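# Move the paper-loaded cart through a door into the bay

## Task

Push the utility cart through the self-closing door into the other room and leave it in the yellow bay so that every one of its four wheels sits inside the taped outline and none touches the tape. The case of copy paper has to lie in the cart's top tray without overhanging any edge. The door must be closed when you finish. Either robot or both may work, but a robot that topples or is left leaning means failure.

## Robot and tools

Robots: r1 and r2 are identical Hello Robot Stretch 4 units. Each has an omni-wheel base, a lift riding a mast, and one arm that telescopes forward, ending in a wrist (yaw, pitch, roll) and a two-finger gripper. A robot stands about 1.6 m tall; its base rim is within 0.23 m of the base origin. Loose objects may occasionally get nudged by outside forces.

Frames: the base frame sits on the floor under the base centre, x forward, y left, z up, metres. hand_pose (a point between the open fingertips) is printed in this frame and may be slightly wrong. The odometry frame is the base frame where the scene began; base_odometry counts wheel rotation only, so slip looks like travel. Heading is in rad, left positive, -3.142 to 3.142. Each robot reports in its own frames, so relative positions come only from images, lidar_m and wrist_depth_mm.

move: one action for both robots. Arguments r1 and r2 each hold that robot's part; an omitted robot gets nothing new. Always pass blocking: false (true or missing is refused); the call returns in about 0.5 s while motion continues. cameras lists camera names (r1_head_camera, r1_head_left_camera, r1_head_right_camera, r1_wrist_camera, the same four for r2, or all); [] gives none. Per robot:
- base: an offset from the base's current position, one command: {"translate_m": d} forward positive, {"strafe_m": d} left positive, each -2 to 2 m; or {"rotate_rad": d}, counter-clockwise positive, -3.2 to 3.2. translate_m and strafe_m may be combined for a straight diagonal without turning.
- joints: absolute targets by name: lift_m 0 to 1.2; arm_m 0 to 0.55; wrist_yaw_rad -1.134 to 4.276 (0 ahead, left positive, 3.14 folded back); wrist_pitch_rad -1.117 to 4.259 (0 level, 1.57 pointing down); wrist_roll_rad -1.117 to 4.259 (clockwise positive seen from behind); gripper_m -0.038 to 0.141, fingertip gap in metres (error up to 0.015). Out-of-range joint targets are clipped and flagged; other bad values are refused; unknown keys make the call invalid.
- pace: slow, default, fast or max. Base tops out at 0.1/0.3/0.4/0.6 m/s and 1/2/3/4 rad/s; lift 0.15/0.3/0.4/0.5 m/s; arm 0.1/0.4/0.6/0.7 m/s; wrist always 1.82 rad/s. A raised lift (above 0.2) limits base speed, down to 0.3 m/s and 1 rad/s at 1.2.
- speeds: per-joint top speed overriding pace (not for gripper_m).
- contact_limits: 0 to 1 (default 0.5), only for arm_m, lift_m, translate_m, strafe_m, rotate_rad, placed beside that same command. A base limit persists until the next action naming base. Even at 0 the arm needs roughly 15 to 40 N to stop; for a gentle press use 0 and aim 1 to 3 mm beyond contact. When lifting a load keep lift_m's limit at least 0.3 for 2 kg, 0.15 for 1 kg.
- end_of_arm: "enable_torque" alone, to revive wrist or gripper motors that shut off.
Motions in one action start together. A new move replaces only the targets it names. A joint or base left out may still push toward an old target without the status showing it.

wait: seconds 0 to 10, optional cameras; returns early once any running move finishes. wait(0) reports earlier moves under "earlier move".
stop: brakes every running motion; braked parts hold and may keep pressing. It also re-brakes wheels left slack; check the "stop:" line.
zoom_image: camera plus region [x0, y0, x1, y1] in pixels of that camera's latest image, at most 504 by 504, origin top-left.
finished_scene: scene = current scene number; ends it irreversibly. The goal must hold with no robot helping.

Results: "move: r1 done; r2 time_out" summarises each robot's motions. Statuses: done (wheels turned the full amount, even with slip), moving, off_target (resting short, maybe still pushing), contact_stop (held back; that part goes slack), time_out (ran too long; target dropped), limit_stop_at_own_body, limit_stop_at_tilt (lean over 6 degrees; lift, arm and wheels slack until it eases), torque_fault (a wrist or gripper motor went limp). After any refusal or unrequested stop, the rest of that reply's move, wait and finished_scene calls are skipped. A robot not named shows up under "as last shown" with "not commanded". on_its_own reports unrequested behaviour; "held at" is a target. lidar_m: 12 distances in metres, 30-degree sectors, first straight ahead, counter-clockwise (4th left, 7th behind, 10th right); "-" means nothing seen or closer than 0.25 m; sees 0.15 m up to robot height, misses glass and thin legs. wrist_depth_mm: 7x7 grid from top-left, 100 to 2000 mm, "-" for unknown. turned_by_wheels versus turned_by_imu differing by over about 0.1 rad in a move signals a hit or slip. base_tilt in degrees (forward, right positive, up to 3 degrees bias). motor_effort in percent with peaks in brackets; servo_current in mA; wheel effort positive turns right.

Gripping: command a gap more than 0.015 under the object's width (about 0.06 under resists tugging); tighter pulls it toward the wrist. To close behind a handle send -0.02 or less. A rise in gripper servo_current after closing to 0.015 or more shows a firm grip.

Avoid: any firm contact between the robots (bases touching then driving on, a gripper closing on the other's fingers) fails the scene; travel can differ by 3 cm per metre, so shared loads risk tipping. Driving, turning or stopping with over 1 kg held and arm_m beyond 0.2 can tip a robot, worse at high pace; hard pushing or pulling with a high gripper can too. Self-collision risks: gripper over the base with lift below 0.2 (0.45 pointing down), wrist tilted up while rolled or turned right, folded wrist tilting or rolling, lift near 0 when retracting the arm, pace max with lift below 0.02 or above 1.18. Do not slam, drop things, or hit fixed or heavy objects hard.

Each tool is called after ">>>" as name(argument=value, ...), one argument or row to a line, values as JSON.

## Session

>>> move(
  blocking=false,
)

Scene clock: 0.00 s.
r1.base_odometry: x=+0.000 y=+0.000 heading=+0.000
r1.turned_by_wheels: +0.000
r1.turned_by_imu: +0.000
r1.base_tilt: forward=-1.6 right=+1.3
r1.lidar_m: 0.96 1.73 2.02 2.40 3.92 1.60 0.85 0.77 0.78 0.89 0.77 0.78
r1.base_status: not commanded
r1.joint_positions: lift_m=+0.124 arm_m=+0.000 wrist_yaw_rad=+3.194 wrist_pitch_rad=+0.002 wrist_roll_rad=+0.000 gripper_m=+0.056
r1.joint_status: not commanded
r1.measured_speeds: all 0
r1.motor_effort: lift_m=+19 arm_m=-4 wheel_0=-2 wheel_1=+1 wheel_2=+0
r1.servo_current: wrist_yaw_rad=59 wrist_pitch_rad=46 wrist_roll_rad=46 gripper_m=39
r1.hand_pose: x=-0.1216 y=+0.0722 z=+0.3019 quat_wxyz=(-0.026, -0.001, +0.000, +1.000) (m; r1's base frame)
r1.wrist_depth_mm: - 135 - - - - - / - 123 135 - - - - / - 121 191 - - - - / 110 136 194 - - - - / 137 - - - 1618 - - / 226 - 190 1098 188 1160 1118 / 224 163 750 798 768 768 759
r2.base_odometry: x=+0.000 y=+0.000 heading=+0.000
r2.turned_by_wheels: +0.000
r2.turned_by_imu: +0.000
r2.base_tilt: forward=-0.6 right=+0.1
r2.lidar_m: 1.29 1.32 1.58 2.33 2.36 2.78 1.41 1.41 2.77 2.39 2.42 1.48
r2.base_status: not commanded
r2.joint_positions: lift_m=+0.200 arm_m=+0.000 wrist_yaw_rad=+3.211 wrist_pitch_rad=+0.001 wrist_roll_rad=+0.000 gripper_m=+0.056
r2.joint_status: not commanded
r2.measured_speeds: all 0
r2.motor_effort: lift_m=+18 arm_m=-4 wheel_0=-1 wheel_1=+1 wheel_2=+1
r2.servo_current: wrist_yaw_rad=46 wrist_pitch_rad=39 wrist_roll_rad=52 gripper_m=52
r2.hand_pose: x=-0.1229 y=+0.0671 z=+0.3779 quat_wxyz=(-0.035, -0.001, +0.000, +0.999) (m; r2's base frame)
r2.wrist_depth_mm: - - 137 - - - - / - - 137 - - - - / - 109 138 - - - - / - 140 175 - - - - / 214 - - - - - - / 213 1281 196 1255 190 1336 1182 / 208 243 866 - - 854 878
pictures: r1_head_camera, r1_head_left_camera, r1_head_right_camera, r1_wrist_camera, r2_head_camera, r2_head_left_camera, r2_head_right_camera, r2_wrist_camera
Images, in order (width x height): r1_head_camera 420x560, r1_head_left_camera 420x672, r1_head_right_camera 420x672, r1_wrist_camera 616x392, r2_head_camera 420x560, r2_head_left_camera 420x672, r2_head_right_camera 420x672, r2_wrist_camera 616x392.

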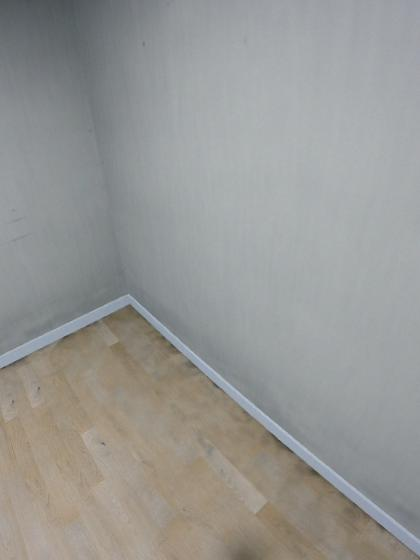

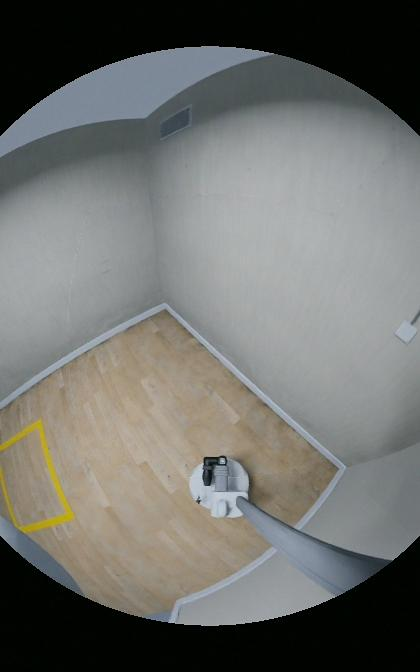

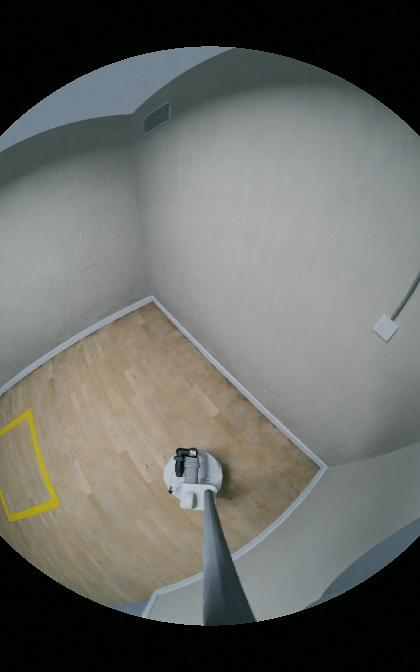

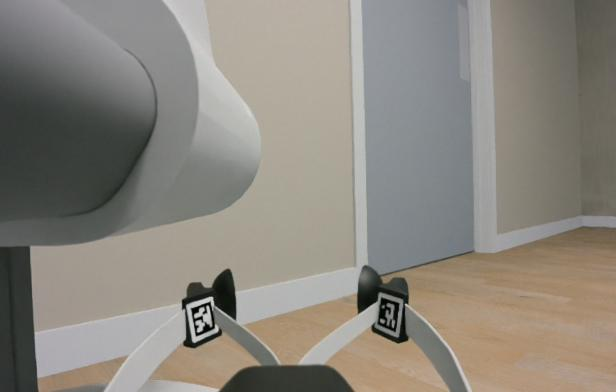

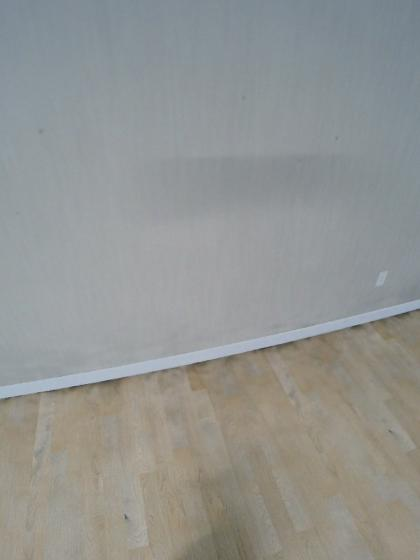

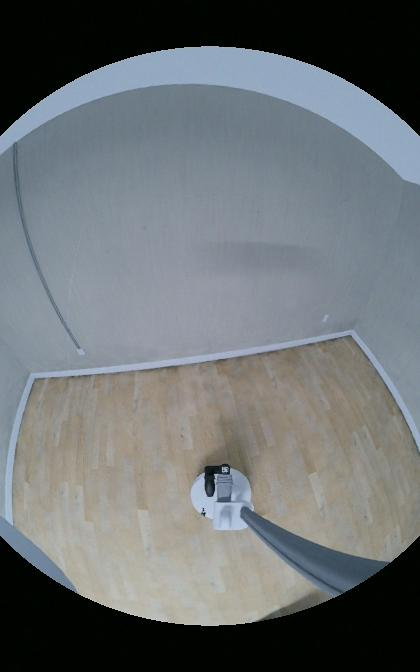

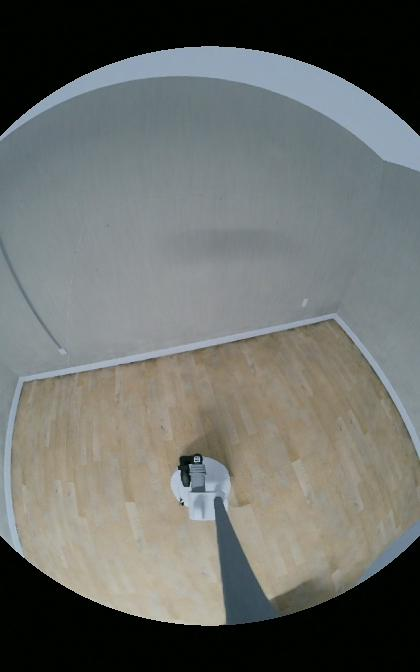

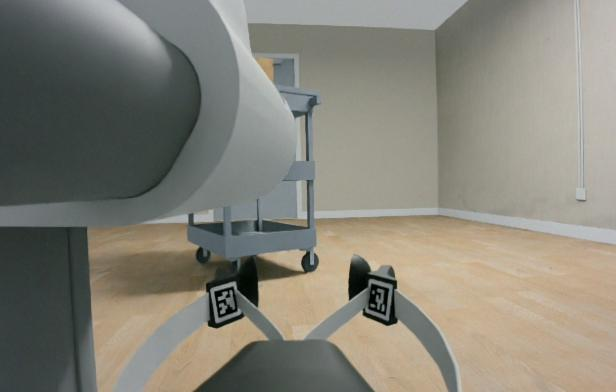

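>>> move(
  blocking=false,
  r1={"base": {"rotate_rad": -2.42}, "joints": {"lift_m": 0.6}, "pace": "fast"},
  r2={"base": {"rotate_rad": -2.88}, "joints": {"lift_m": 0.85}, "pace": "fast"},
)

>>> wait(
  seconds=1.8,
)

>>> wait(
  seconds=0.5,
  cameras=["r1_head_camera", "r1_head_left_camera", "r2_head_camera", "r2_head_left_camera", "r2_head_right_camera"],
)

>>> zoom_image(
  camera="r2_head_camera",
  region=[0, 0, 420, 480],
)

Scene clock: 56.40 s.
move: r1 moving; r2 moving
r1.base_odometry: x=+0.000 y=+0.000 heading=-0.379
r1.turned_by_wheels: -0.379
r1.turned_by_imu: -0.380
r1.base_tilt: forward=-1.6 right=+1.3
r1.lidar_m: 0.79 1.06 2.01 2.05 2.68 3.91 1.18 0.80 0.74 0.75 0.83 0.77
r1.base_status: rotate_rad moving
r1.joint_positions: lift_m=+0.187 arm_m=+0.000 wrist_yaw_rad=+3.194 wrist_pitch_rad=+0.002 wrist_roll_rad=+0.000 gripper_m=+0.056
r1.joint_status: lift_m moving
r1.measured_speeds: translate_m=+0.000 strafe_m=+0.000 rotate_rad=-1.461 lift_m=+0.244 arm_m=+0.000 wrist_yaw_rad=+0.000 wrist_pitch_rad=+0.000 wrist_roll_rad=+0.000
r1.motor_effort: lift_m=+25(28) arm_m=-4(4) wheel_0=+9(10) wheel_1=+10(10) wheel_2=+9(9)
r1.servo_current: wrist_yaw_rad=46(59) wrist_pitch_rad=39(52) wrist_roll_rad=33(65) gripper_m=39(46)
r1.hand_pose: x=-0.1216 y=+0.0722 z=+0.3649 quat_wxyz=(-0.026, -0.001, +0.000, +1.000) (m; r1's base frame)
r1.wrist_depth_mm: - 135 - - - - - / - 123 135 - - - - / - 121 191 - - - - / 112 136 203 - - - - / 137 - 1366 - - - - / 225 - 190 1366 188 1308 1308 / 224 163 878 917 904 866 931
r2.base_odometry: x=+0.000 y=+0.000 heading=-0.379
r2.turned_by_wheels: -0.379
r2.turned_by_imu: -0.367
r2.base_tilt: forward=-0.7 right=+0.0
r2.lidar_m: 1.41 1.28 1.36 1.78 2.35 2.35 3.14 1.40 3.75 2.54 2.39 2.03
r2.base_status: rotate_rad moving
r2.joint_positions: lift_m=+0.263 arm_m=+0.000 wrist_yaw_rad=+3.211 wrist_pitch_rad=+0.001 wrist_roll_rad=+0.000 gripper_m=+0.056
r2.joint_status: lift_m moving
r2.measured_speeds: translate_m=-0.001 strafe_m=+0.001 rotate_rad=-1.461 lift_m=+0.244 arm_m=+0.000 wrist_yaw_rad=+0.000 wrist_pitch_rad=+0.000 wrist_roll_rad=+0.000
r2.motor_effort: lift_m=+24(25) arm_m=-4(4) wheel_0=+13(13) wheel_1=+11(12) wheel_2=+12(12)
r2.servo_current: wrist_yaw_rad=52(52) wrist_pitch_rad=46(46) wrist_roll_rad=52(65) gripper_m=46(52)
r2.hand_pose: x=-0.1229 y=+0.0671 z=+0.4410 quat_wxyz=(-0.035, -0.001, +0.000, +0.999) (m; r2's base frame)
r2.wrist_depth_mm: - - 137 - - - - / - - 137 - - - - / - 110 138 - - - - / - 140 176 - - - - / 215 - - - - - - / 213 1430 195 1499 190 1537 1336 / 208 242 1060 - - 1025 991
pictures: none

Scene clock: 58.17 s.
earlier move: r1 done; r2 moving
r1.base_odometry: x=+0.000 y=+0.000 heading=-2.420
r1.turned_by_wheels: -2.041
r1.turned_by_imu: -2.053
r1.base_tilt: forward=-1.6 right=+1.3
r1.lidar_m: 0.75 0.79 0.81 0.76 0.82 1.12 1.99 2.13 2.88 3.06 1.10 0.79
r1.base_status: done
r1.joint_positions: lift_m=+0.600 arm_m=+0.000 wrist_yaw_rad=+3.194 wrist_pitch_rad=+0.002 wrist_roll_rad=+0.000 gripper_m=+0.056
r1.joint_status: all done
r1.measured_speeds: all 0
r1.motor_effort: lift_m=+24(28) arm_m=-4(4) wheel_0=+0(11) wheel_1=-2(11) wheel_2=-2(10)
r1.servo_current: wrist_yaw_rad=46(65) wrist_pitch_rad=46(52) wrist_roll_rad=39(65) gripper_m=46(52)
r1.hand_pose: x=-0.1216 y=+0.0722 z=+0.7772 quat_wxyz=(-0.026, -0.001, +0.000, +1.000) (m; r1's base frame)
r1.wrist_depth_mm: - 135 - - - - - / - 123 146 - - - - / - 121 190 - - - - / 110 136 206 - - - - / 216 - - - - - - / - - 195 - 188 - - / 1708 1708 1661 153 1756 131 -
r2.base_odometry: x=+0.000 y=+0.000 heading=-2.880
r2.turned_by_wheels: -2.501
r2.turned_by_imu: -2.435
r2.base_tilt: forward=-0.7 right=+0.0
r2.lidar_m: 1.39 3.23 2.44 2.36 1.78 1.35 1.30 1.38 1.99 2.32 2.46 1.63
r2.base_status: done
r2.joint_positions: lift_m=+0.844 arm_m=+0.000 wrist_yaw_rad=+3.211 wrist_pitch_rad=+0.001 wrist_roll_rad=+0.000 gripper_m=+0.056
r2.joint_status: lift_m moving
r2.measured_speeds: translate_m=+0.000 strafe_m=+0.000 rotate_rad=+0.000 lift_m=+0.085 arm_m=+0.000 wrist_yaw_rad=+0.000 wrist_pitch_rad=+0.000 wrist_roll_rad=+0.000
r2.motor_effort: lift_m=+21(26) arm_m=-4(4) wheel_0=+1(15) wheel_1=+0(14) wheel_2=+2(12)
r2.servo_current: wrist_yaw_rad=39(52) wrist_pitch_rad=46(46) wrist_roll_rad=52(65) gripper_m=46(52)
r2.hand_pose: x=-0.1228 y=+0.0671 z=+1.0216 quat_wxyz=(-0.035, -0.001, +0.000, +0.999) (m; r2's base frame)
r2.wrist_depth_mm: - - 137 - - - - / - 107 137 - - - - / - 113 138 234 - - - / - 140 164 - - - - / 216 - - - - - - / 214 - 189 - 188 - - / 211 122 - - - - -
wait: 1.77 of 1.8 s (r1 has come to rest)
pictures: none

Scene clock: 58.60 s.
earlier move: r2 done
r1.base_odometry: x=+0.000 y=+0.000 heading=-2.420
r1.turned_by_wheels: +0.000
r1.turned_by_imu: +0.000
r1.base_tilt: forward=-1.6 right=+1.3
r1.lidar_m: 0.73 0.81 0.82 0.75 0.83 1.13 2.00 2.12 2.91 3.07 1.07 0.78
r1.base_status: done
r1.joint_positions: lift_m=+0.600 arm_m=+0.000 wrist_yaw_rad=+3.194 wrist_pitch_rad=+0.002 wrist_roll_rad=+0.000 gripper_m=+0.056
r1.joint_status: all done
r1.measured_speeds: all 0
r1.motor_effort: lift_m=+24(28) arm_m=-4(4) wheel_0=+0(11) wheel_1=-2(11) wheel_2=-2(10)
r1.servo_current: wrist_yaw_rad=46(65) wrist_pitch_rad=46(52) wrist_roll_rad=52(65) gripper_m=46(52)
r1.hand_pose: x=-0.1216 y=+0.0722 z=+0.7772 quat_wxyz=(-0.026, -0.001, +0.000, +1.000) (m; r1's base frame)
r1.wrist_depth_mm: - 135 - - - - - / - 123 146 - - - - / - 121 191 - - - - / 110 136 206 - - - - / 216 - - - - - - / - - 193 - 187 - - / 1756 1661 1756 153 1808 131 -
r2.base_odometry: x=+0.000 y=+0.000 heading=-2.880
r2.turned_by_wheels: +0.000
r2.turned_by_imu: +0.000
r2.base_tilt: forward=-0.7 right=+0.1
r2.lidar_m: 1.39 3.28 2.44 2.39 1.79 1.35 1.31 1.40 2.00 2.34 2.47 1.65
r2.base_status: done
r2.joint_positions: lift_m=+0.850 arm_m=+0.000 wrist_yaw_rad=+3.211 wrist_pitch_rad=+0.001 wrist_roll_rad=+0.000 gripper_m=+0.056
r2.joint_status: all done
r2.measured_speeds: all 0
r2.motor_effort: lift_m=+21(26) arm_m=-4(4) wheel_0=+2(15) wheel_1=+0(14) wheel_2=+2(12)
r2.servo_current: wrist_yaw_rad=39(52) wrist_pitch_rad=39(46) wrist_roll_rad=52(65) gripper_m=46(52)
r2.hand_pose: x=-0.1228 y=+0.0671 z=+1.0276 quat_wxyz=(-0.035, -0.001, +0.000, +0.999) (m; r2's base frame)
r2.wrist_depth_mm: - - 137 - - - - / - 107 137 - - - - / - 113 138 234 - - - / - 140 164 - - - - / 215 - - - - - - / 213 - 189 - 188 - - / 211 123 - - - - -
wait: 0.43 of 0.5 s (r2 has come to rest)
pictures: r1_head_camera, r1_head_left_camera, r2_head_camera, r2_head_left_camera, r2_head_right_camera
Images, in order (width x height): r1_head_camera 420x560, r1_head_left_camera 420x672, r2_head_camera 420x560, r2_head_left_camera 420x672, r2_head_right_camera 420x672.

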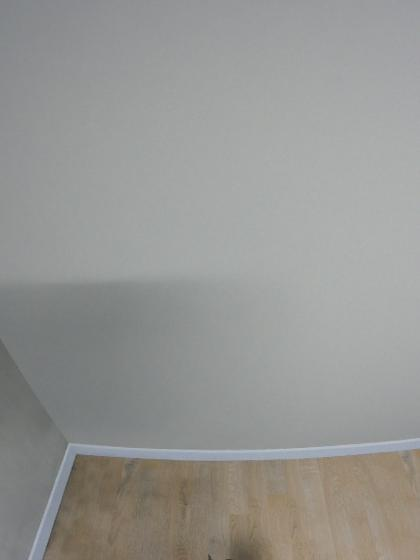

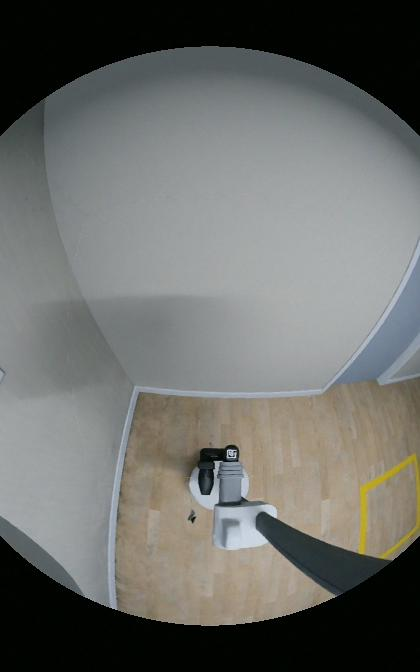

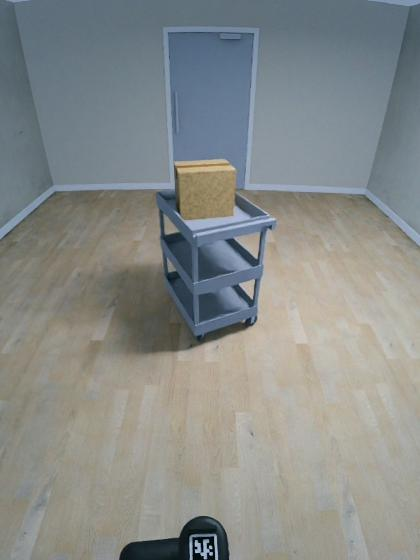

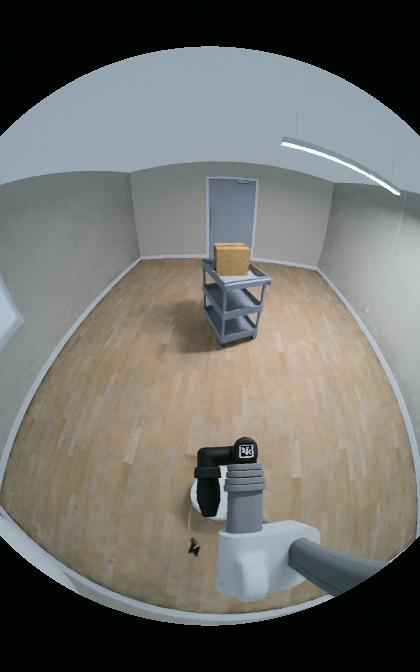

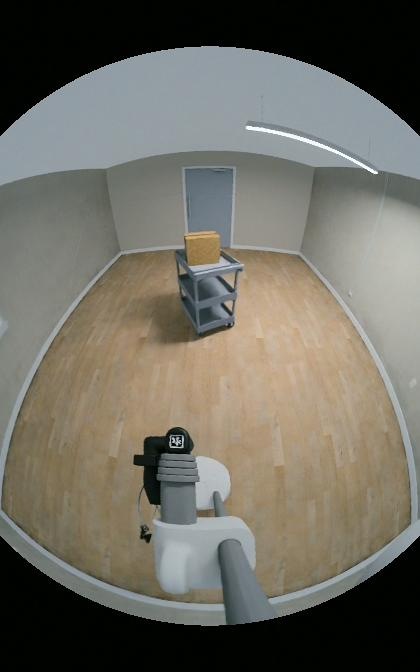

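Scaled by 1.050 from the camera's 420x560 image, which has a finer 1200x1600 frame.

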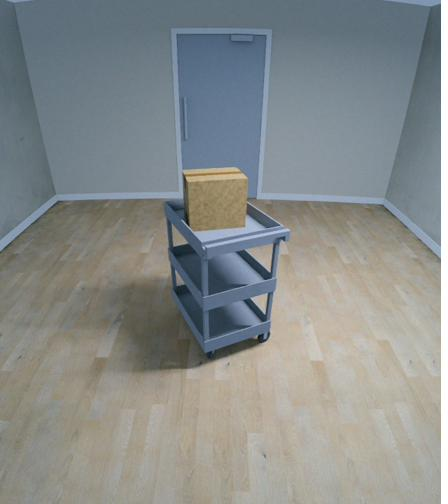

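>>> move(
  blocking=false,
  r1={"base": {"strafe_m": -1.6}, "joints": {"wrist_yaw_rad": 0.0, "gripper_m": 0.1}, "pace": "fast"},
  r2={"base": {"translate_m": 1.6, "strafe_m": 0.7}, "joints": {"wrist_yaw_rad": 0.0, "gripper_m": 0.1, "lift_m": 0.88}, "pace": "fast"},
)

>>> wait(
  seconds=2.8,
  cameras=["r2_head_camera"],
)

>>> wait(
  seconds=2.2,
  cameras=["r1_head_camera", "r1_head_left_camera", "r2_head_camera", "r2_head_right_camera"],
)

>>> zoom_image(
  camera="r2_head_right_camera",
  region=[200, 230, 420, 560],
)

Scene clock: 77.70 s.
move: r1 moving; r2 moving
r1.base_odometry: x=-0.038 y=+0.044 heading=-2.420
r1.turned_by_wheels: +0.000
r1.turned_by_imu: -0.001
r1.base_tilt: forward=-1.6 right=+1.2
r1.lidar_m: 0.75 0.79 0.87 0.82 0.86 1.21 2.03 2.11 2.87 3.03 1.11 0.79
r1.base_status: strafe_m moving
r1.joint_positions: lift_m=+0.600 arm_m=+0.000 wrist_yaw_rad=+2.554 wrist_pitch_rad=+0.002 wrist_roll_rad=+0.000 gripper_m=+0.075
r1.joint_status: wrist_yaw_rad moving; gripper_m moving
r1.measured_speeds: translate_m=-0.001 strafe_m=-0.225 rotate_rad=+0.005 lift_m=+0.000 arm_m=+0.000 wrist_yaw_rad=-1.814 wrist_pitch_rad=+0.000 wrist_roll_rad=+0.000
r1.motor_effort: lift_m=+24(24) arm_m=-3(4) wheel_0=+13(14) wheel_1=-10(13) wheel_2=+0(1)
r1.servo_current: wrist_yaw_rad=85(156) wrist_pitch_rad=39(46) wrist_roll_rad=39(59) gripper_m=72(72)
r1.hand_pose: x=-0.0208 y=+0.2325 z=+0.7772 quat_wxyz=(+0.289, -0.001, +0.000, +0.957) (m; r1's base frame)
r1.wrist_depth_mm: - - - - - - - / - - - - - - - / - - - - - - - / - - - - - - - / - - - - - - - / - - 198 - 186 - - / - 1661 1808 136 - - -
r2.base_odometry: x=-0.036 y=-0.029 heading=-2.879
r2.turned_by_wheels: +0.000
r2.turned_by_imu: +0.001
r2.base_tilt: forward=-0.7 right=+0.1
r2.lidar_m: 1.34 3.23 2.42 2.38 1.82 1.38 1.36 1.44 2.06 2.35 2.50 1.59
r2.base_status: translate_m moving; strafe_m moving
r2.joint_positions: lift_m=+0.880 arm_m=+0.000 wrist_yaw_rad=+2.603 wrist_pitch_rad=+0.001 wrist_roll_rad=+0.000 gripper_m=+0.075
r2.joint_status: lift_m moving; wrist_yaw_rad moving; gripper_m moving
r2.measured_speeds: translate_m=+0.164 strafe_m=+0.071 rotate_rad=+0.003 lift_m=+0.005 arm_m=+0.000 wrist_yaw_rad=-1.730 wrist_pitch_rad=+0.000 wrist_roll_rad=+0.000
r2.motor_effort: lift_m=+22(24) arm_m=-4(4) wheel_0=+7(10) wheel_1=+11(12) wheel_2=-12(14)
r2.servo_current: wrist_yaw_rad=137(143) wrist_pitch_rad=46(46) wrist_roll_rad=46(59) gripper_m=98(98)
r2.hand_pose: x=-0.0318 y=+0.2230 z=+1.0576 quat_wxyz=(+0.266, -0.001, +0.000, +0.964) (m; r2's base frame)
r2.wrist_depth_mm: - - - - - - - / - - - - - - - / 240 - - - - - - / - - - - - - - / - - - - - - - / - - 189 - 188 - - / - - - - - - -
pictures: none

Scene clock: 80.50 s.
earlier move: r1 moving; r2 moving
r1.base_odometry: x=-0.758 y=+0.862 heading=-2.420
r1.turned_by_wheels: +0.000
r1.turned_by_imu: -0.008
r1.base_tilt: forward=-1.6 right=+1.3
r1.lidar_m: 0.74 0.80 1.09 1.91 1.98 2.09 2.01 2.12 2.86 2.78 1.20 0.89
r1.base_status: strafe_m moving
r1.joint_positions: lift_m=+0.600 arm_m=+0.000 wrist_yaw_rad=+0.003 wrist_pitch_rad=+0.002 wrist_roll_rad=+0.000 gripper_m=+0.100
r1.joint_status: all done
r1.measured_speeds: translate_m=+0.000 strafe_m=-0.400 rotate_rad=-0.002 lift_m=+0.000 arm_m=+0.000 wrist_yaw_rad=+0.000 wrist_pitch_rad=+0.000 wrist_roll_rad=+0.000
r1.motor_effort: lift_m=+24(24) arm_m=-2(4) wheel_0=+6(14) wheel_1=-8(14) wheel_2=-2(3)
r1.servo_current: wrist_yaw_rad=59(156) wrist_pitch_rad=39(52) wrist_roll_rad=26(72) gripper_m=46(78)
r1.hand_pose: x=+0.4595 y=-0.0867 z=+0.7772 quat_wxyz=(+1.000, +0.000, +0.001, +0.001) (m; r1's base frame)
r1.wrist_depth_mm: - - - - - - - / - 544 - - - - - / - 544 621 - - - - / - 539 609 - - - - / - 544 597 - - - - / - 213 194 - 189 - - / - 164 549 139 - - -
r2.base_odometry: x=-0.862 y=-0.690 heading=-2.879
r2.turned_by_wheels: +0.000
r2.turned_by_imu: +0.002
r2.base_tilt: forward=-0.6 right=+0.1
r2.lidar_m: 0.92 2.60 1.95 1.88 1.98 2.36 2.29 2.44 2.92 2.83 0.56 0.62
r2.base_status: translate_m moving; strafe_m moving
r2.joint_positions: lift_m=+0.880 arm_m=+0.000 wrist_yaw_rad=+0.003 wrist_pitch_rad=+0.001 wrist_roll_rad=+0.000 gripper_m=+0.100
r2.joint_status: all done
r2.measured_speeds: translate_m=+0.365 strafe_m=+0.161 rotate_rad=+0.000 lift_m=+0.000 arm_m=+0.000 wrist_yaw_rad=+0.000 wrist_pitch_rad=+0.000 wrist_roll_rad=+0.000
r2.motor_effort: lift_m=+21(24) arm_m=-4(4) wheel_0=+7(10) wheel_1=+7(13) wheel_2=-9(15)
r2.servo_current: wrist_yaw_rad=59(143) wrist_pitch_rad=39(46) wrist_roll_rad=59(59) gripper_m=46(111)
r2.hand_pose: x=+0.4596 y=-0.0866 z=+1.0576 quat_wxyz=(+1.000, +0.000, +0.001, +0.001) (m; r2's base frame)
r2.wrist_depth_mm: - - - - - - - / - - - - - - - / - - - - - - - / - - - - - - - / - - - - - 554 469 / - - 196 - 194 500 477 / - - - - - 508 477
wait: 2.80 s; no rest
pictures: r2_head_camera
Images, in order (width x height): r2_head_camera 420x560.

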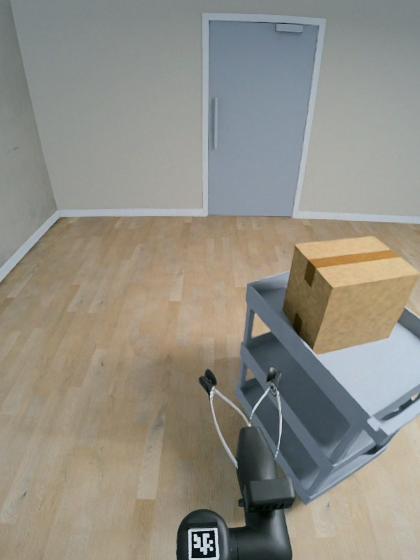

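Scene clock: 82.37 s.
earlier move: r1 done; r2 moving
r1.base_odometry: x=-1.057 y=+1.202 heading=-2.421
r1.turned_by_wheels: +0.000
r1.turned_by_imu: -0.003
r1.base_tilt: forward=-1.6 right=+1.3
r1.lidar_m: 0.82 0.85 1.09 2.35 2.46 2.10 2.01 2.09 2.45 2.35 1.10 0.89
r1.base_status: done
r1.joint_positions: lift_m=+0.600 arm_m=+0.000 wrist_yaw_rad=+0.002 wrist_pitch_rad=+0.002 wrist_roll_rad=+0.000 gripper_m=+0.100
r1.joint_status: all done
r1.measured_speeds: all 0
r1.motor_effort: lift_m=+23(24) arm_m=-1(4) wheel_0=-3(14) wheel_1=+1(14) wheel_2=-1(3)
r1.servo_current: wrist_yaw_rad=59(156) wrist_pitch_rad=52(52) wrist_roll_rad=39(72) gripper_m=39(78)
r1.hand_pose: x=+0.4595 y=-0.0867 z=+0.7772 quat_wxyz=(+1.000, +0.000, +0.001, +0.001) (m; r1's base frame)
r1.wrist_depth_mm: - - - - - 640 585 / - - - - - 647 597 / - - - - - 647 597 / - - - - - - 603 / - - - - - - 603 / - 192 195 - 189 654 603 / - - - 139 - - 603
r2.base_odometry: x=-1.352 y=-1.082 heading=-2.879
r2.turned_by_wheels: +0.000
r2.turned_by_imu: +0.001
r2.base_tilt: forward=-0.6 right=+0.0
r2.lidar_m: 2.94 2.20 1.65 1.62 1.70 2.50 2.84 3.04 3.21 0.58 0.55 3.01
r2.base_status: translate_m moving; strafe_m moving
r2.joint_positions: lift_m=+0.880 arm_m=+0.000 wrist_yaw_rad=+0.003 wrist_pitch_rad=+0.001 wrist_roll_rad=+0.000 gripper_m=+0.100
r2.joint_status: all done
r2.measured_speeds: translate_m=+0.101 strafe_m=+0.043 rotate_rad=+0.003 lift_m=+0.000 arm_m=+0.000 wrist_yaw_rad=+0.000 wrist_pitch_rad=+0.000 wrist_roll_rad=+0.000
r2.motor_effort: lift_m=+21(24) arm_m=-4(4) wheel_0=+3(10) wheel_1=+0(13) wheel_2=-1(15)
r2.servo_current: wrist_yaw_rad=46(143) wrist_pitch_rad=39(46) wrist_roll_rad=46(59) gripper_m=46(111)
r2.hand_pose: x=+0.4596 y=-0.0866 z=+1.0577 quat_wxyz=(+1.000, +0.000, +0.001, +0.001) (m; r2's base frame)
r2.wrist_depth_mm: - - - - - - - / - - - - - - - / - - - - - - - / - - - - - - - / - - - - - - - / - - 195 - 196 - - / - - - - - - -
wait: 1.87 of 2.2 s (r1 has come to rest)
pictures: r1_head_camera, r1_head_left_camera, r2_head_camera, r2_head_right_camera
Images, in order (width x height): r1_head_camera 420x560, r1_head_left_camera 420x672, r2_head_camera 420x560, r2_head_right_camera 420x672.

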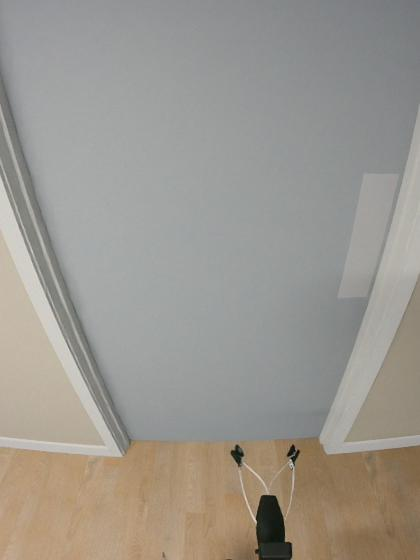

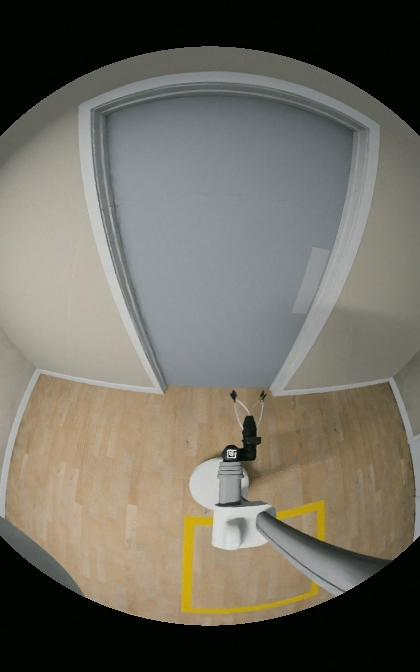

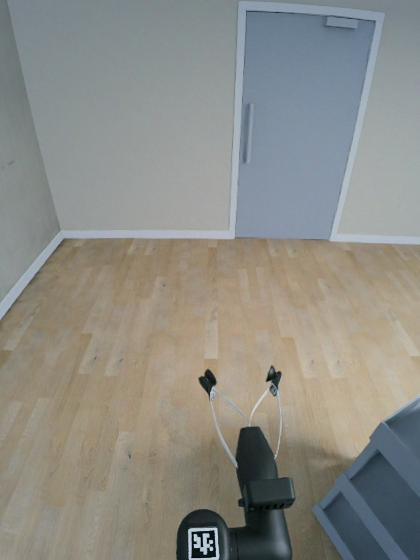

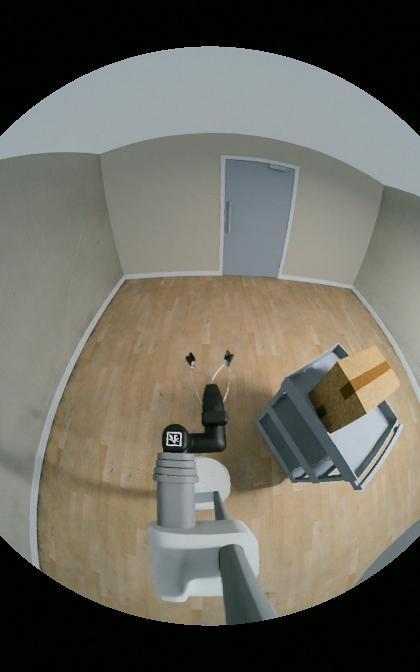

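Scaled by 1.527 from the camera's 420x672 image, which has a finer 600x960 frame.

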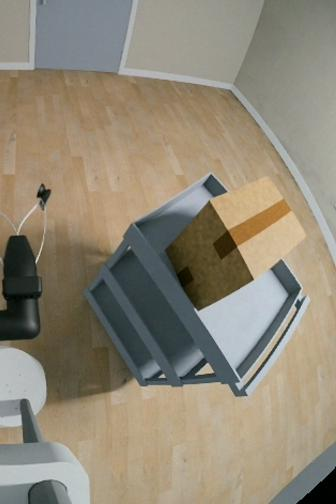

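>>> move(
  blocking=false,
  r2={"base": {"rotate_rad": -0.03}},
)

>>> wait(
  seconds=0.4,
)

>>> move(
  blocking=false,
  r2={"base": {"translate_m": 2.0, "strafe_m": -0.16}, "pace": "fast"},
)

>>> wait(
  seconds=5.8,
  cameras=["r2_head_camera", "r2_wrist_camera"],
)

Scene clock: 102.93 s.
earlier move: r2 done
move: r2 moving
r1: as last shown
r1.turned_by_imu: +0.000
r1.lidar_m: 0.84 0.88 1.09 2.37 2.46 2.11 2.00 2.13 2.44 2.36 1.11 0.87
r1.motor_effort: lift_m=+23(24) arm_m=+1(1) wheel_0=-3(4) wheel_1=+1(1) wheel_2=-1(1)
r1.servo_current: wrist_yaw_rad=46(65) wrist_pitch_rad=46(52) wrist_roll_rad=52(59) gripper_m=39(46)
r1.wrist_depth_mm: - - - - - 640 591 / - - - - - 640 597 / - - - - - 634 597 / - - - - - - 609 / - - - - - - 615 / - 193 195 - 189 661 615 / - - - 139 - - 609
r2.base_odometry: x=-1.364 y=-1.091 heading=-2.909
r2.turned_by_wheels: -0.029
r2.turned_by_imu: -0.028
r2.base_tilt: forward=-0.7 right=+0.1
r2.lidar_m: 2.89 2.23 1.68 1.62 1.71 2.41 2.88 3.02 3.22 0.57 0.54 3.01
r2.base_status: rotate_rad moving
r2.joint_positions: lift_m=+0.880 arm_m=+0.000 wrist_yaw_rad=+0.003 wrist_pitch_rad=+0.001 wrist_roll_rad=+0.000 gripper_m=+0.100
r2.joint_status: not commanded
r2.measured_speeds: all 0
r2.motor_effort: lift_m=+21(21) arm_m=-4(4) wheel_0=+7(10) wheel_1=+3(7) wheel_2=+2(7)
r2.servo_current: wrist_yaw_rad=39(59) wrist_pitch_rad=39(46) wrist_roll_rad=46(52) gripper_m=52(59)
r2.hand_pose: x=+0.4595 y=-0.0867 z=+1.0577 quat_wxyz=(+1.000, +0.000, +0.001, +0.001) (m; r2's base frame)
r2.wrist_depth_mm: - - - - - - - / - - - - - - - / - - - - - - - / - - - - - - - / - - - - - - - / - - 195 - 195 - - / - - - - - - -
pictures: none

Scene clock: 102.97 s.
earlier move: r2 done
r1.base_odometry: x=-1.057 y=+1.202 heading=-2.421
r1.turned_by_wheels: +0.000
r1.turned_by_imu: +0.000
r1.base_tilt: forward=-1.6 right=+1.3
r1.lidar_m: 0.81 0.86 1.10 2.35 2.45 2.08 2.01 2.11 2.45 2.34 1.12 0.86
r1.base_status: not commanded
r1.joint_positions: lift_m=+0.600 arm_m=+0.000 wrist_yaw_rad=+0.002 wrist_pitch_rad=+0.002 wrist_roll_rad=+0.000 gripper_m=+0.100
r1.joint_status: not commanded
r1.measured_speeds: all 0
r1.motor_effort: lift_m=+23(24) arm_m=+1(1) wheel_0=-3(4) wheel_1=+1(1) wheel_2=-1(1)
r1.servo_current: wrist_yaw_rad=46(65) wrist_pitch_rad=39(52) wrist_roll_rad=46(59) gripper_m=46(46)
r1.hand_pose: x=+0.4595 y=-0.0867 z=+0.7772 quat_wxyz=(+1.000, +0.000, +0.001, +0.001) (m; r1's base frame)
r1.wrist_depth_mm: - - - - - 640 591 / - - - - - 647 591 / - - - - - 647 603 / - - - - - - 597 / - - - - - - 603 / - 193 195 - 189 661 609 / - - - 139 - - 609
r2.base_odometry: x=-1.364 y=-1.091 heading=-2.909
r2.turned_by_wheels: +0.000
r2.turned_by_imu: +0.000
r2.base_tilt: forward=-0.6 right=+0.1
r2.lidar_m: 2.89 2.24 1.68 1.60 1.71 2.43 2.86 3.02 3.24 0.57 0.54 3.04
r2.base_status: done
r2.joint_positions: lift_m=+0.880 arm_m=+0.000 wrist_yaw_rad=+0.003 wrist_pitch_rad=+0.001 wrist_roll_rad=+0.000 gripper_m=+0.100
r2.joint_status: not commanded
r2.measured_speeds: all 0
r2.motor_effort: lift_m=+21(21) arm_m=-4(4) wheel_0=+4(10) wheel_1=+3(7) wheel_2=+3(7)
r2.servo_current: wrist_yaw_rad=52(59) wrist_pitch_rad=33(46) wrist_roll_rad=52(52) gripper_m=46(59)
r2.hand_pose: x=+0.4595 y=-0.0867 z=+1.0577 quat_wxyz=(+1.000, +0.000, +0.001, +0.001) (m; r2's base frame)
r2.wrist_depth_mm: - - - - - - - / - - - - - - - / - - - - - - - / - - - - - - - / - - - - - - - / - - 195 - 195 - - / - - - - - - -
wait: 0.03 of 0.4 s (r2 has come to rest)
pictures: none

Scene clock: 103.47 s.
move: r2 moving
r1: as last shown
r1.lidar_m: 0.84 0.87 1.09 2.36 2.43 2.10 2.00 2.14 2.46 2.35 1.06 0.86
r1.servo_current: wrist_yaw_rad=65(65) wrist_pitch_rad=46(46) wrist_roll_rad=52(59) gripper_m=46(46)
r1.wrist_depth_mm: - - - - - 640 591 / - - - - - 640 591 / - - - - - 640 603 / - - - - - - 609 / - - - - - - 609 / - 193 195 - 189 661 609 / - - - 139 - - 597
r2.base_odometry: x=-1.405 y=-1.097 heading=-2.909
r2.turned_by_wheels: +0.000
r2.turned_by_imu: +0.000
r2.base_tilt: forward=-0.7 right=+0.1
r2.lidar_m: 2.83 2.26 1.65 1.60 1.71 2.39 2.92 3.06 0.72 0.53 0.52 3.01
r2.base_status: translate_m moving; strafe_m moving
r2.joint_positions: lift_m=+0.880 arm_m=+0.000 wrist_yaw_rad=+0.003 wrist_pitch_rad=+0.001 wrist_roll_rad=+0.000 gripper_m=+0.100
r2.joint_status: not commanded
r2.measured_speeds: translate_m=+0.159 strafe_m=-0.014 rotate_rad=-0.003 lift_m=+0.000 arm_m=+0.000 wrist_yaw_rad=+0.000 wrist_pitch_rad=+0.000 wrist_roll_rad=+0.000
r2.motor_effort: lift_m=+21(21) arm_m=-4(4) wheel_0=+5(12) wheel_1=+6(8) wheel_2=-14(14)
r2.servo_current: wrist_yaw_rad=46(52) wrist_pitch_rad=39(46) wrist_roll_rad=52(59) gripper_m=52(52)
r2.hand_pose: x=+0.4595 y=-0.0867 z=+1.0577 quat_wxyz=(+1.000, +0.000, +0.001, +0.001) (m; r2's base frame)
r2.wrist_depth_mm: - - - - - - - / - - - - - - - / - - - - - - - / - - - - - - - / - - - - - - - / - - 195 - 196 - - / - - - - - - -
pictures: none

Scene clock: 109.27 s.
earlier move: r2 moving
r1.base_odometry: x=-1.057 y=+1.202 heading=-2.421
r1.turned_by_wheels: +0.000
r1.turned_by_imu: +0.000
r1.base_tilt: forward=-1.6 right=+1.3
r1.lidar_m: 0.82 0.88 1.08 2.36 2.44 2.10 2.02 2.12 2.45 2.35 1.13 0.86
r1.base_status: not commanded
r1.joint_positions: lift_m=+0.600 arm_m=+0.000 wrist_yaw_rad=+0.002 wrist_pitch_rad=+0.002 wrist_roll_rad=+0.000 gripper_m=+0.100
r1.joint_status: not commanded
r1.measured_speeds: all 0
r1.motor_effort: lift_m=+23(24) arm_m=+3(4) wheel_0=-3(4) wheel_1=+0(1) wheel_2=-1(1)
r1.servo_current: wrist_yaw_rad=59(72) wrist_pitch_rad=46(52) wrist_roll_rad=52(72) gripper_m=39(52)
r1.hand_pose: x=+0.4595 y=-0.0867 z=+0.7772 quat_wxyz=(+1.000, +0.000, +0.001, +0.001) (m; r1's base frame)
r1.wrist_depth_mm: - - - - - 647 591 / - - - - - 647 597 / - - - - - 654 603 / - - - - - - 603 / - - - - - - 609 / - 193 195 - 189 661 609 / - - - 139 - - 615
r2.base_odometry: x=-3.347 y=-1.397 heading=-2.908
r2.turned_by_wheels: +0.000
r2.turned_by_imu: +0.003
r2.base_tilt: forward=-0.7 right=+0.1
r2.lidar_m: 0.94 1.01 1.38 1.70 1.81 2.56 1.55 1.51 3.13 3.01 1.33 0.91
r2.base_status: translate_m moving; strafe_m moving
r2.joint_positions: lift_m=+0.880 arm_m=+0.000 wrist_yaw_rad=+0.003 wrist_pitch_rad=+0.001 wrist_roll_rad=+0.000 gripper_m=+0.100
r2.joint_status: not commanded
r2.measured_speeds: all 0
r2.motor_effort: lift_m=+19(21) arm_m=-4(4) wheel_0=+4(12) wheel_1=+4(8) wheel_2=-3(15)
r2.servo_current: wrist_yaw_rad=46(59) wrist_pitch_rad=39(46) wrist_roll_rad=39(59) gripper_m=59(59)
r2.hand_pose: x=+0.4595 y=-0.0867 z=+1.0578 quat_wxyz=(+1.000, +0.000, +0.001, +0.001) (m; r2's base frame)
r2.wrist_depth_mm: - - - - - - - / - - - - 627 - - / - - - - 627 - - / - - - - 640 - - / - - - - 627 - - / - - 188 - 187 - - / - - - - - - -
wait: 5.80 s; no rest
pictures: r2_head_camera, r2_wrist_camera
Images, in order (width x height): r2_head_camera 420x560, r2_wrist_camera 616x392.

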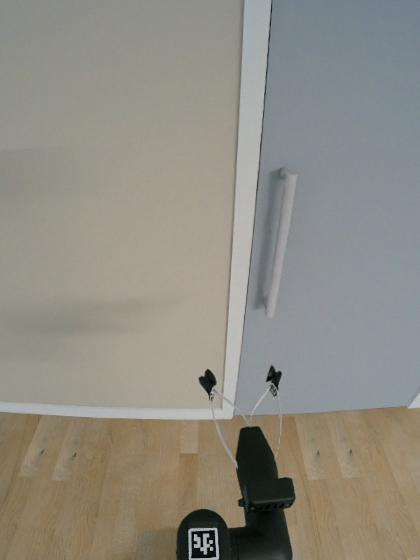

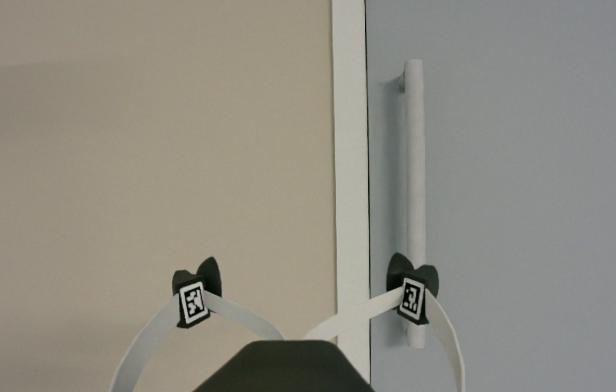

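>>> move(
  blocking=false,
  r2={"base": {"translate_m": 0.22, "strafe_m": -0.15}},
)

>>> wait(
  seconds=2.2,
  cameras=["r2_wrist_camera", "r2_head_camera"],
)

Scene clock: 120.77 s.
earlier move: r2 done
move: r2 moving
r1: as last shown
r1.lidar_m: 0.83 0.88 1.10 2.35 2.45 2.10 2.02 2.10 2.45 2.35 1.12 0.90
r1.motor_effort: lift_m=+23(23) arm_m=+4(4) wheel_0=-3(4) wheel_1=+1(1) wheel_2=-1(1)
r1.servo_current: wrist_yaw_rad=46(59) wrist_pitch_rad=33(46) wrist_roll_rad=59(59) gripper_m=46(46)
r1.wrist_depth_mm: - - - - - 647 591 / - - - - - 647 591 / - - - - - 647 603 / - - - - - - 603 / - - - - - - 609 / - 193 195 - 189 647 609 / - - - 139 - - 609
r2.base_odometry: x=-3.379 y=-1.385 heading=-2.909
r2.turned_by_wheels: +0.000
r2.turned_by_imu: +0.000
r2.base_tilt: forward=-0.7 right=+0.0
r2.lidar_m: 0.91 0.98 1.39 1.72 1.83 2.55 1.57 1.54 3.11 2.99 1.28 0.88
r2.base_status: translate_m moving; strafe_m moving
r2.joint_positions: lift_m=+0.880 arm_m=+0.000 wrist_yaw_rad=+0.003 wrist_pitch_rad=+0.001 wrist_roll_rad=+0.000 gripper_m=+0.100
r2.joint_status: not commanded
r2.measured_speeds: translate_m=+0.114 strafe_m=-0.076 rotate_rad=+0.004 lift_m=+0.000 arm_m=+0.000 wrist_yaw_rad=+0.000 wrist_pitch_rad=+0.000 wrist_roll_rad=+0.000
r2.motor_effort: lift_m=+19(19) arm_m=-4(4) wheel_0=+8(12) wheel_1=-6(6) wheel_2=-14(14)
r2.servo_current: wrist_yaw_rad=52(59) wrist_pitch_rad=46(46) wrist_roll_rad=39(59) gripper_m=59(59)
r2.hand_pose: x=+0.4595 y=-0.0867 z=+1.0578 quat_wxyz=(+1.000, +0.000, +0.001, +0.001) (m; r2's base frame)
r2.wrist_depth_mm: - - - - - - - / - - - - - - - / - - - - 676 - - / - - - - 691 - - / - - - - 683 - - / - - 189 - 191 - - / - - - - - - -
pictures: none

Scene clock: 122.53 s.
earlier move: r2 done
r1.base_odometry: x=-1.057 y=+1.202 heading=-2.421
r1.turned_by_wheels: +0.000
r1.turned_by_imu: +0.000
r1.base_tilt: forward=-1.6 right=+1.3
r1.lidar_m: 0.84 0.87 1.10 2.34 2.48 2.11 2.01 2.12 2.44 2.35 1.11 0.87
r1.base_status: not commanded
r1.joint_positions: lift_m=+0.600 arm_m=+0.000 wrist_yaw_rad=+0.002 wrist_pitch_rad=+0.002 wrist_roll_rad=+0.000 gripper_m=+0.100
r1.joint_status: not commanded
r1.measured_speeds: all 0
r1.motor_effort: lift_m=+23(24) arm_m=+3(4) wheel_0=-3(4) wheel_1=+1(1) wheel_2=-1(1)
r1.servo_current: wrist_yaw_rad=59(65) wrist_pitch_rad=39(52) wrist_roll_rad=39(78) gripper_m=46(46)
r1.hand_pose: x=+0.4595 y=-0.0867 z=+0.7772 quat_wxyz=(+1.000, +0.000, +0.001, +0.001) (m; r1's base frame)
r1.wrist_depth_mm: - - - - - 647 591 / - - - - - 640 591 / - - - - - 647 609 / - - - - - - 603 / - - - - - - 609 / - 193 195 - 189 647 609 / - - - 139 - - 603
r2.base_odometry: x=-3.595 y=-1.302 heading=-2.909
r2.turned_by_wheels: +0.000
r2.turned_by_imu: +0.001
r2.base_tilt: forward=-0.7 right=+0.1
r2.lidar_m: 0.66 0.76 1.11 1.86 1.96 2.78 1.69 1.69 2.97 2.54 1.02 0.74
r2.base_status: done
r2.joint_positions: lift_m=+0.880 arm_m=+0.000 wrist_yaw_rad=+0.003 wrist_pitch_rad=+0.001 wrist_roll_rad=+0.000 gripper_m=+0.100
r2.joint_status: not commanded
r2.measured_speeds: all 0
r2.motor_effort: lift_m=+19(19) arm_m=-4(4) wheel_0=+3(14) wheel_1=-5(8) wheel_2=-2(14)
r2.servo_current: wrist_yaw_rad=52(65) wrist_pitch_rad=39(46) wrist_roll_rad=39(59) gripper_m=52(59)
r2.hand_pose: x=+0.4595 y=-0.0867 z=+1.0578 quat_wxyz=(+1.000, +0.000, +0.001, +0.001) (m; r2's base frame)
r2.wrist_depth_mm: - - 484 496 - - - / - - 488 418 - - - / - - 488 424 - - - / - - 492 427 - - - / - - 492 424 - - - / - - 193 421 185 - - / - - - - - - -
wait: 1.77 of 2.2 s (r2 has come to rest)
pictures: r2_head_camera, r2_wrist_camera
Images, in order (width x height): r2_head_camera 420x560, r2_wrist_camera 616x392.

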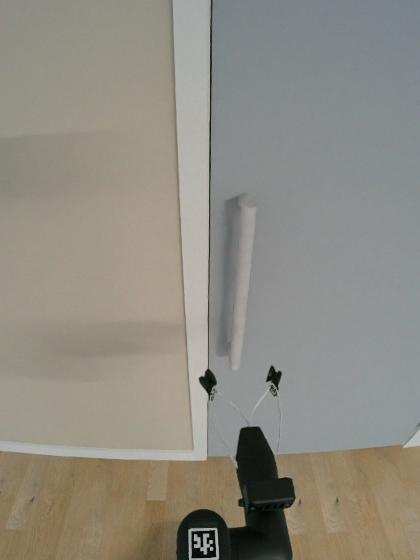

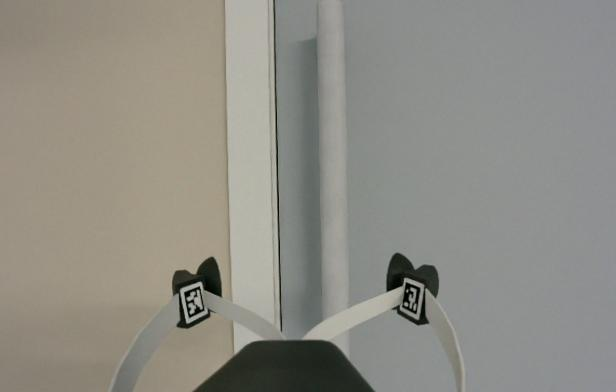

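>>> move(
  blocking=false,
  r2={"base": {"translate_m": 0.243, "strafe_m": -0.034}, "contact_limits": {"translate_m": 0.15}},
)

>>> wait(
  seconds=2.2,
  cameras=["r2_wrist_camera"],
)

>>> move(
  blocking=false,
  r2={"joints": {"gripper_m": -0.03}},
)

>>> wait(
  seconds=1.5,
  cameras=["r2_wrist_camera"],
)

Scene clock: 128.90 s.
move: r2 moving
r1: as last shown
r1.lidar_m: 0.84 0.88 1.11 2.36 2.47 2.08 2.00 2.11 2.45 2.35 1.10 0.87
r1.motor_effort: lift_m=+23(24) arm_m=+4(4) wheel_0=-3(4) wheel_1=+1(1) wheel_2=-1(1)
r1.servo_current: wrist_yaw_rad=52(59) wrist_pitch_rad=46(52) wrist_roll_rad=59(72) gripper_m=46(46)
r1.wrist_depth_mm: - - - - - 640 585 / - - - - - 640 597 / - - - - - 647 603 / - - - - - - 603 / - - - - - - 609 / - 193 195 - 189 654 615 / - - - 139 - - 615
r2.base_odometry: x=-3.627 y=-1.305 heading=-2.909
r2.turned_by_wheels: +0.000
r2.turned_by_imu: +0.001
r2.base_tilt: forward=-0.7 right=+0.1
r2.lidar_m: 0.61 0.74 1.03 1.84 1.97 2.75 1.74 1.71 2.98 2.41 0.97 0.71
r2.base_status: translate_m moving; strafe_m moving
r2.joint_positions: lift_m=+0.880 arm_m=+0.000 wrist_yaw_rad=+0.003 wrist_pitch_rad=+0.001 wrist_roll_rad=+0.000 gripper_m=+0.100
r2.joint_status: not commanded
r2.measured_speeds: translate_m=+0.121 strafe_m=-0.018 rotate_rad=-0.003 lift_m=+0.000 arm_m=+0.000 wrist_yaw_rad=+0.000 wrist_pitch_rad=+0.000 wrist_roll_rad=+0.000
r2.motor_effort: lift_m=+19(19) arm_m=-4(4) wheel_0=+6(11) wheel_1=+6(7) wheel_2=-12(13)
r2.servo_current: wrist_yaw_rad=46(52) wrist_pitch_rad=46(46) wrist_roll_rad=46(52) gripper_m=52(52)
r2.contact_limits: translate_m 0.15
r2.hand_pose: x=+0.4595 y=-0.0867 z=+1.0578 quat_wxyz=(+1.000, +0.000, +0.001, +0.001) (m; r2's base frame)
r2.wrist_depth_mm: - 477 459 384 - - - / - 480 459 387 - - - / - 480 462 384 - - - / - - 462 473 - - - / - - 466 397 - - - / - - 195 394 185 - - / - - - - - - -
pictures: none

Scene clock: 130.67 s.
earlier move: r2 done
r1.base_odometry: x=-1.057 y=+1.202 heading=-2.421
r1.turned_by_wheels: +0.000
r1.turned_by_imu: +0.000
r1.base_tilt: forward=-1.6 right=+1.3
r1.lidar_m: 0.82 0.88 1.11 2.36 2.45 2.11 2.01 2.12 2.45 2.34 1.13 0.89
r1.base_status: not commanded
r1.joint_positions: lift_m=+0.600 arm_m=+0.000 wrist_yaw_rad=+0.002 wrist_pitch_rad=+0.002 wrist_roll_rad=+0.000 gripper_m=+0.100
r1.joint_status: not commanded
r1.measured_speeds: all 0
r1.motor_effort: lift_m=+23(24) arm_m=+4(4) wheel_0=-4(4) wheel_1=+1(1) wheel_2=-1(1)
r1.servo_current: wrist_yaw_rad=46(72) wrist_pitch_rad=46(52) wrist_roll_rad=52(72) gripper_m=33(52)
r1.hand_pose: x=+0.4595 y=-0.0867 z=+0.7772 quat_wxyz=(+1.000, +0.000, +0.001, +0.001) (m; r1's base frame)
r1.wrist_depth_mm: - - - - - 640 597 / - - - - - 640 597 / - - - - - 647 603 / - - - - - - 597 / - - - - - - 609 / - 192 195 - 190 647 603 / - - - 139 - - 609
r2.base_odometry: x=-3.839 y=-1.325 heading=-2.909
r2.turned_by_wheels: +0.000
r2.turned_by_imu: +0.000
r2.base_tilt: forward=-0.7 right=+0.0
r2.lidar_m: 0.40 0.49 0.75 1.87 2.01 2.79 1.91 1.92 2.96 1.72 0.67 0.51
r2.base_status: done
r2.joint_positions: lift_m=+0.880 arm_m=+0.000 wrist_yaw_rad=+0.003 wrist_pitch_rad=+0.001 wrist_roll_rad=+0.000 gripper_m=+0.100
r2.joint_status: not commanded
r2.measured_speeds: all 0
r2.motor_effort: lift_m=+19(20) arm_m=-4(4) wheel_0=+2(13) wheel_1=+3(8) wheel_2=-5(14)
r2.servo_current: wrist_yaw_rad=59(65) wrist_pitch_rad=46(46) wrist_roll_rad=33(59) gripper_m=46(59)
r2.contact_limits: translate_m 0.15
r2.hand_pose: x=+0.4595 y=-0.0867 z=+1.0578 quat_wxyz=(+1.000, +0.000, +0.001, +0.001) (m; r2's base frame)
r2.wrist_depth_mm: 266 248 258 251 248 244 240 / 268 250 259 186 250 245 242 / 271 252 262 185 252 247 243 / 272 253 263 185 252 248 246 / 273 255 263 185 255 250 246 / 277 257 195 181 197 252 249 / 278 257 268 - 256 251 249
wait: 1.77 of 2.2 s (r2 has come to rest)
pictures: r2_wrist_camera
Images, in order (width x height): r2_wrist_camera 616x392.

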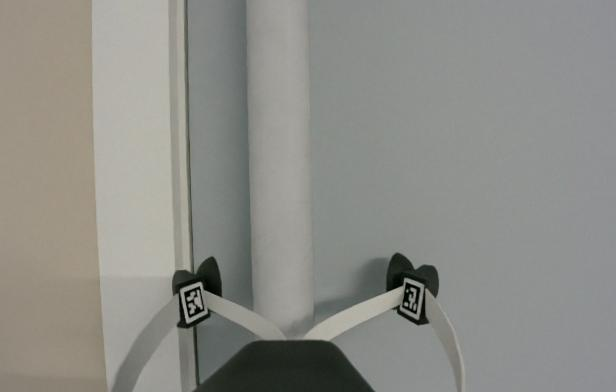

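Scene clock: 131.17 s.
move: r2 moving
r1: as last shown
r1.lidar_m: 0.83 0.88 1.10 2.35 2.43 2.11 2.00 2.09 2.47 2.33 1.14 0.88
r1.motor_effort: lift_m=+23(24) arm_m=+3(4) wheel_0=-3(4) wheel_1=+1(1) wheel_2=-1(1)
r1.servo_current: wrist_yaw_rad=59(72) wrist_pitch_rad=46(46) wrist_roll_rad=39(65) gripper_m=39(46)
r1.wrist_depth_mm: - - - - - 634 585 / - - - - - 640 597 / - - - - - 640 603 / - - - - - - 603 / - - - - - - 609 / - 193 195 - 189 654 603 / - - - 139 - - 609
r2.base_odometry: x=-3.839 y=-1.325 heading=-2.909
r2.turned_by_wheels: +0.000
r2.turned_by_imu: +0.000
r2.base_tilt: forward=-0.6 right=+0.1
r2.lidar_m: 0.42 0.51 0.72 1.88 1.97 2.79 1.89 1.90 2.96 1.69 0.69 0.50
r2.base_status: not commanded
r2.joint_positions: lift_m=+0.880 arm_m=+0.000 wrist_yaw_rad=+0.003 wrist_pitch_rad=+0.001 wrist_roll_rad=+0.000 gripper_m=+0.083
r2.joint_status: gripper_m moving
r2.measured_speeds: all 0
r2.motor_effort: lift_m=+19(19) arm_m=-4(4) wheel_0=+2(3) wheel_1=+3(3) wheel_2=-5(5)
r2.servo_current: wrist_yaw_rad=52(52) wrist_pitch_rad=39(46) wrist_roll_rad=33(52) gripper_m=91(117)
r2.contact_limits: translate_m 0.15
r2.hand_pose: x=+0.4595 y=-0.0867 z=+1.0578 quat_wxyz=(+1.000, +0.000, +0.001, +0.001) (m; r2's base frame)
r2.wrist_depth_mm: 265 248 257 250 248 245 241 / 267 249 259 185 250 246 242 / 270 252 260 185 253 247 243 / 272 253 262 185 253 248 246 / 273 255 263 186 255 251 246 / 277 256 196 180 191 251 247 / 276 259 266 - 257 252 249
pictures: none

Scene clock: 132.67 s.
earlier move: r2 done
r1.base_odometry: x=-1.057 y=+1.202 heading=-2.421
r1.turned_by_wheels: +0.000
r1.turned_by_imu: +0.000
r1.base_tilt: forward=-1.6 right=+1.3
r1.lidar_m: 0.84 0.86 1.08 2.34 2.47 2.09 1.98 2.13 2.47 2.36 1.10 0.87
r1.base_status: not commanded
r1.joint_positions: lift_m=+0.600 arm_m=+0.000 wrist_yaw_rad=+0.002 wrist_pitch_rad=+0.002 wrist_roll_rad=+0.000 gripper_m=+0.100
r1.joint_status: not commanded
r1.measured_speeds: all 0
r1.motor_effort: lift_m=+23(24) arm_m=+3(4) wheel_0=-3(4) wheel_1=+1(1) wheel_2=-1(1)
r1.servo_current: wrist_yaw_rad=46(72) wrist_pitch_rad=39(52) wrist_roll_rad=46(65) gripper_m=46(52)
r1.hand_pose: x=+0.4595 y=-0.0867 z=+0.7772 quat_wxyz=(+1.000, +0.000, +0.001, +0.001) (m; r1's base frame)
r1.wrist_depth_mm: - - - - - 647 591 / - - - - - 647 585 / - - - - - - 603 / - - - - - - 609 / - - - - - - 609 / - 193 195 - 189 - 603 / - - - 139 - - 603
r2.base_odometry: x=-3.840 y=-1.325 heading=-2.908
r2.turned_by_wheels: +0.001
r2.turned_by_imu: +0.001
r2.base_tilt: forward=-0.6 right=+0.0
r2.lidar_m: 0.40 0.49 0.73 1.88 1.97 2.81 1.91 1.95 2.95 1.68 0.67 0.50
r2.base_status: not commanded
r2.joint_positions: lift_m=+0.880 arm_m=+0.000 wrist_yaw_rad=+0.010 wrist_pitch_rad=+0.001 wrist_roll_rad=+0.000 gripper_m=-0.028
r2.joint_status: all done
r2.measured_speeds: all 0
r2.motor_effort: lift_m=+19(19) arm_m=-4(4) wheel_0=+2(3) wheel_1=+2(4) wheel_2=+8(8)
r2.servo_current: wrist_yaw_rad=59(72) wrist_pitch_rad=39(46) wrist_roll_rad=46(65) gripper_m=143(351)
r2.contact_limits: translate_m 0.15
r2.hand_pose: x=+0.4602 y=-0.0846 z=+1.0578 quat_wxyz=(+1.000, +0.000, +0.001, +0.005) (m; r2's base frame)
r2.wrist_depth_mm: 268 249 247 163 236 232 227 / 271 251 249 164 237 232 229 / 271 252 248 164 239 233 229 / 274 254 250 167 241 236 231 / 276 255 251 166 242 236 233 / 277 255 186 167 181 236 234 / 278 273 254 - 244 236 234
wait: 1.50 s; at rest by 1.47 s
pictures: r2_wrist_camera
Images, in order (width x height): r2_wrist_camera 616x392.

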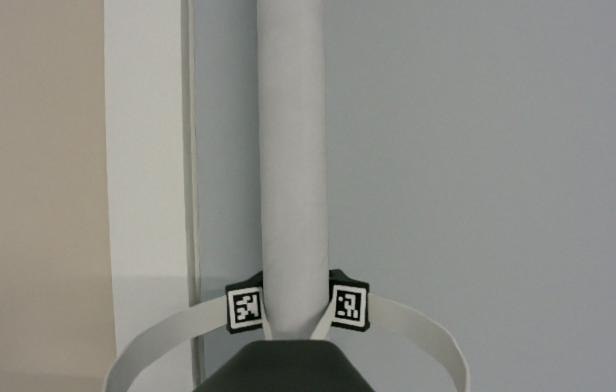

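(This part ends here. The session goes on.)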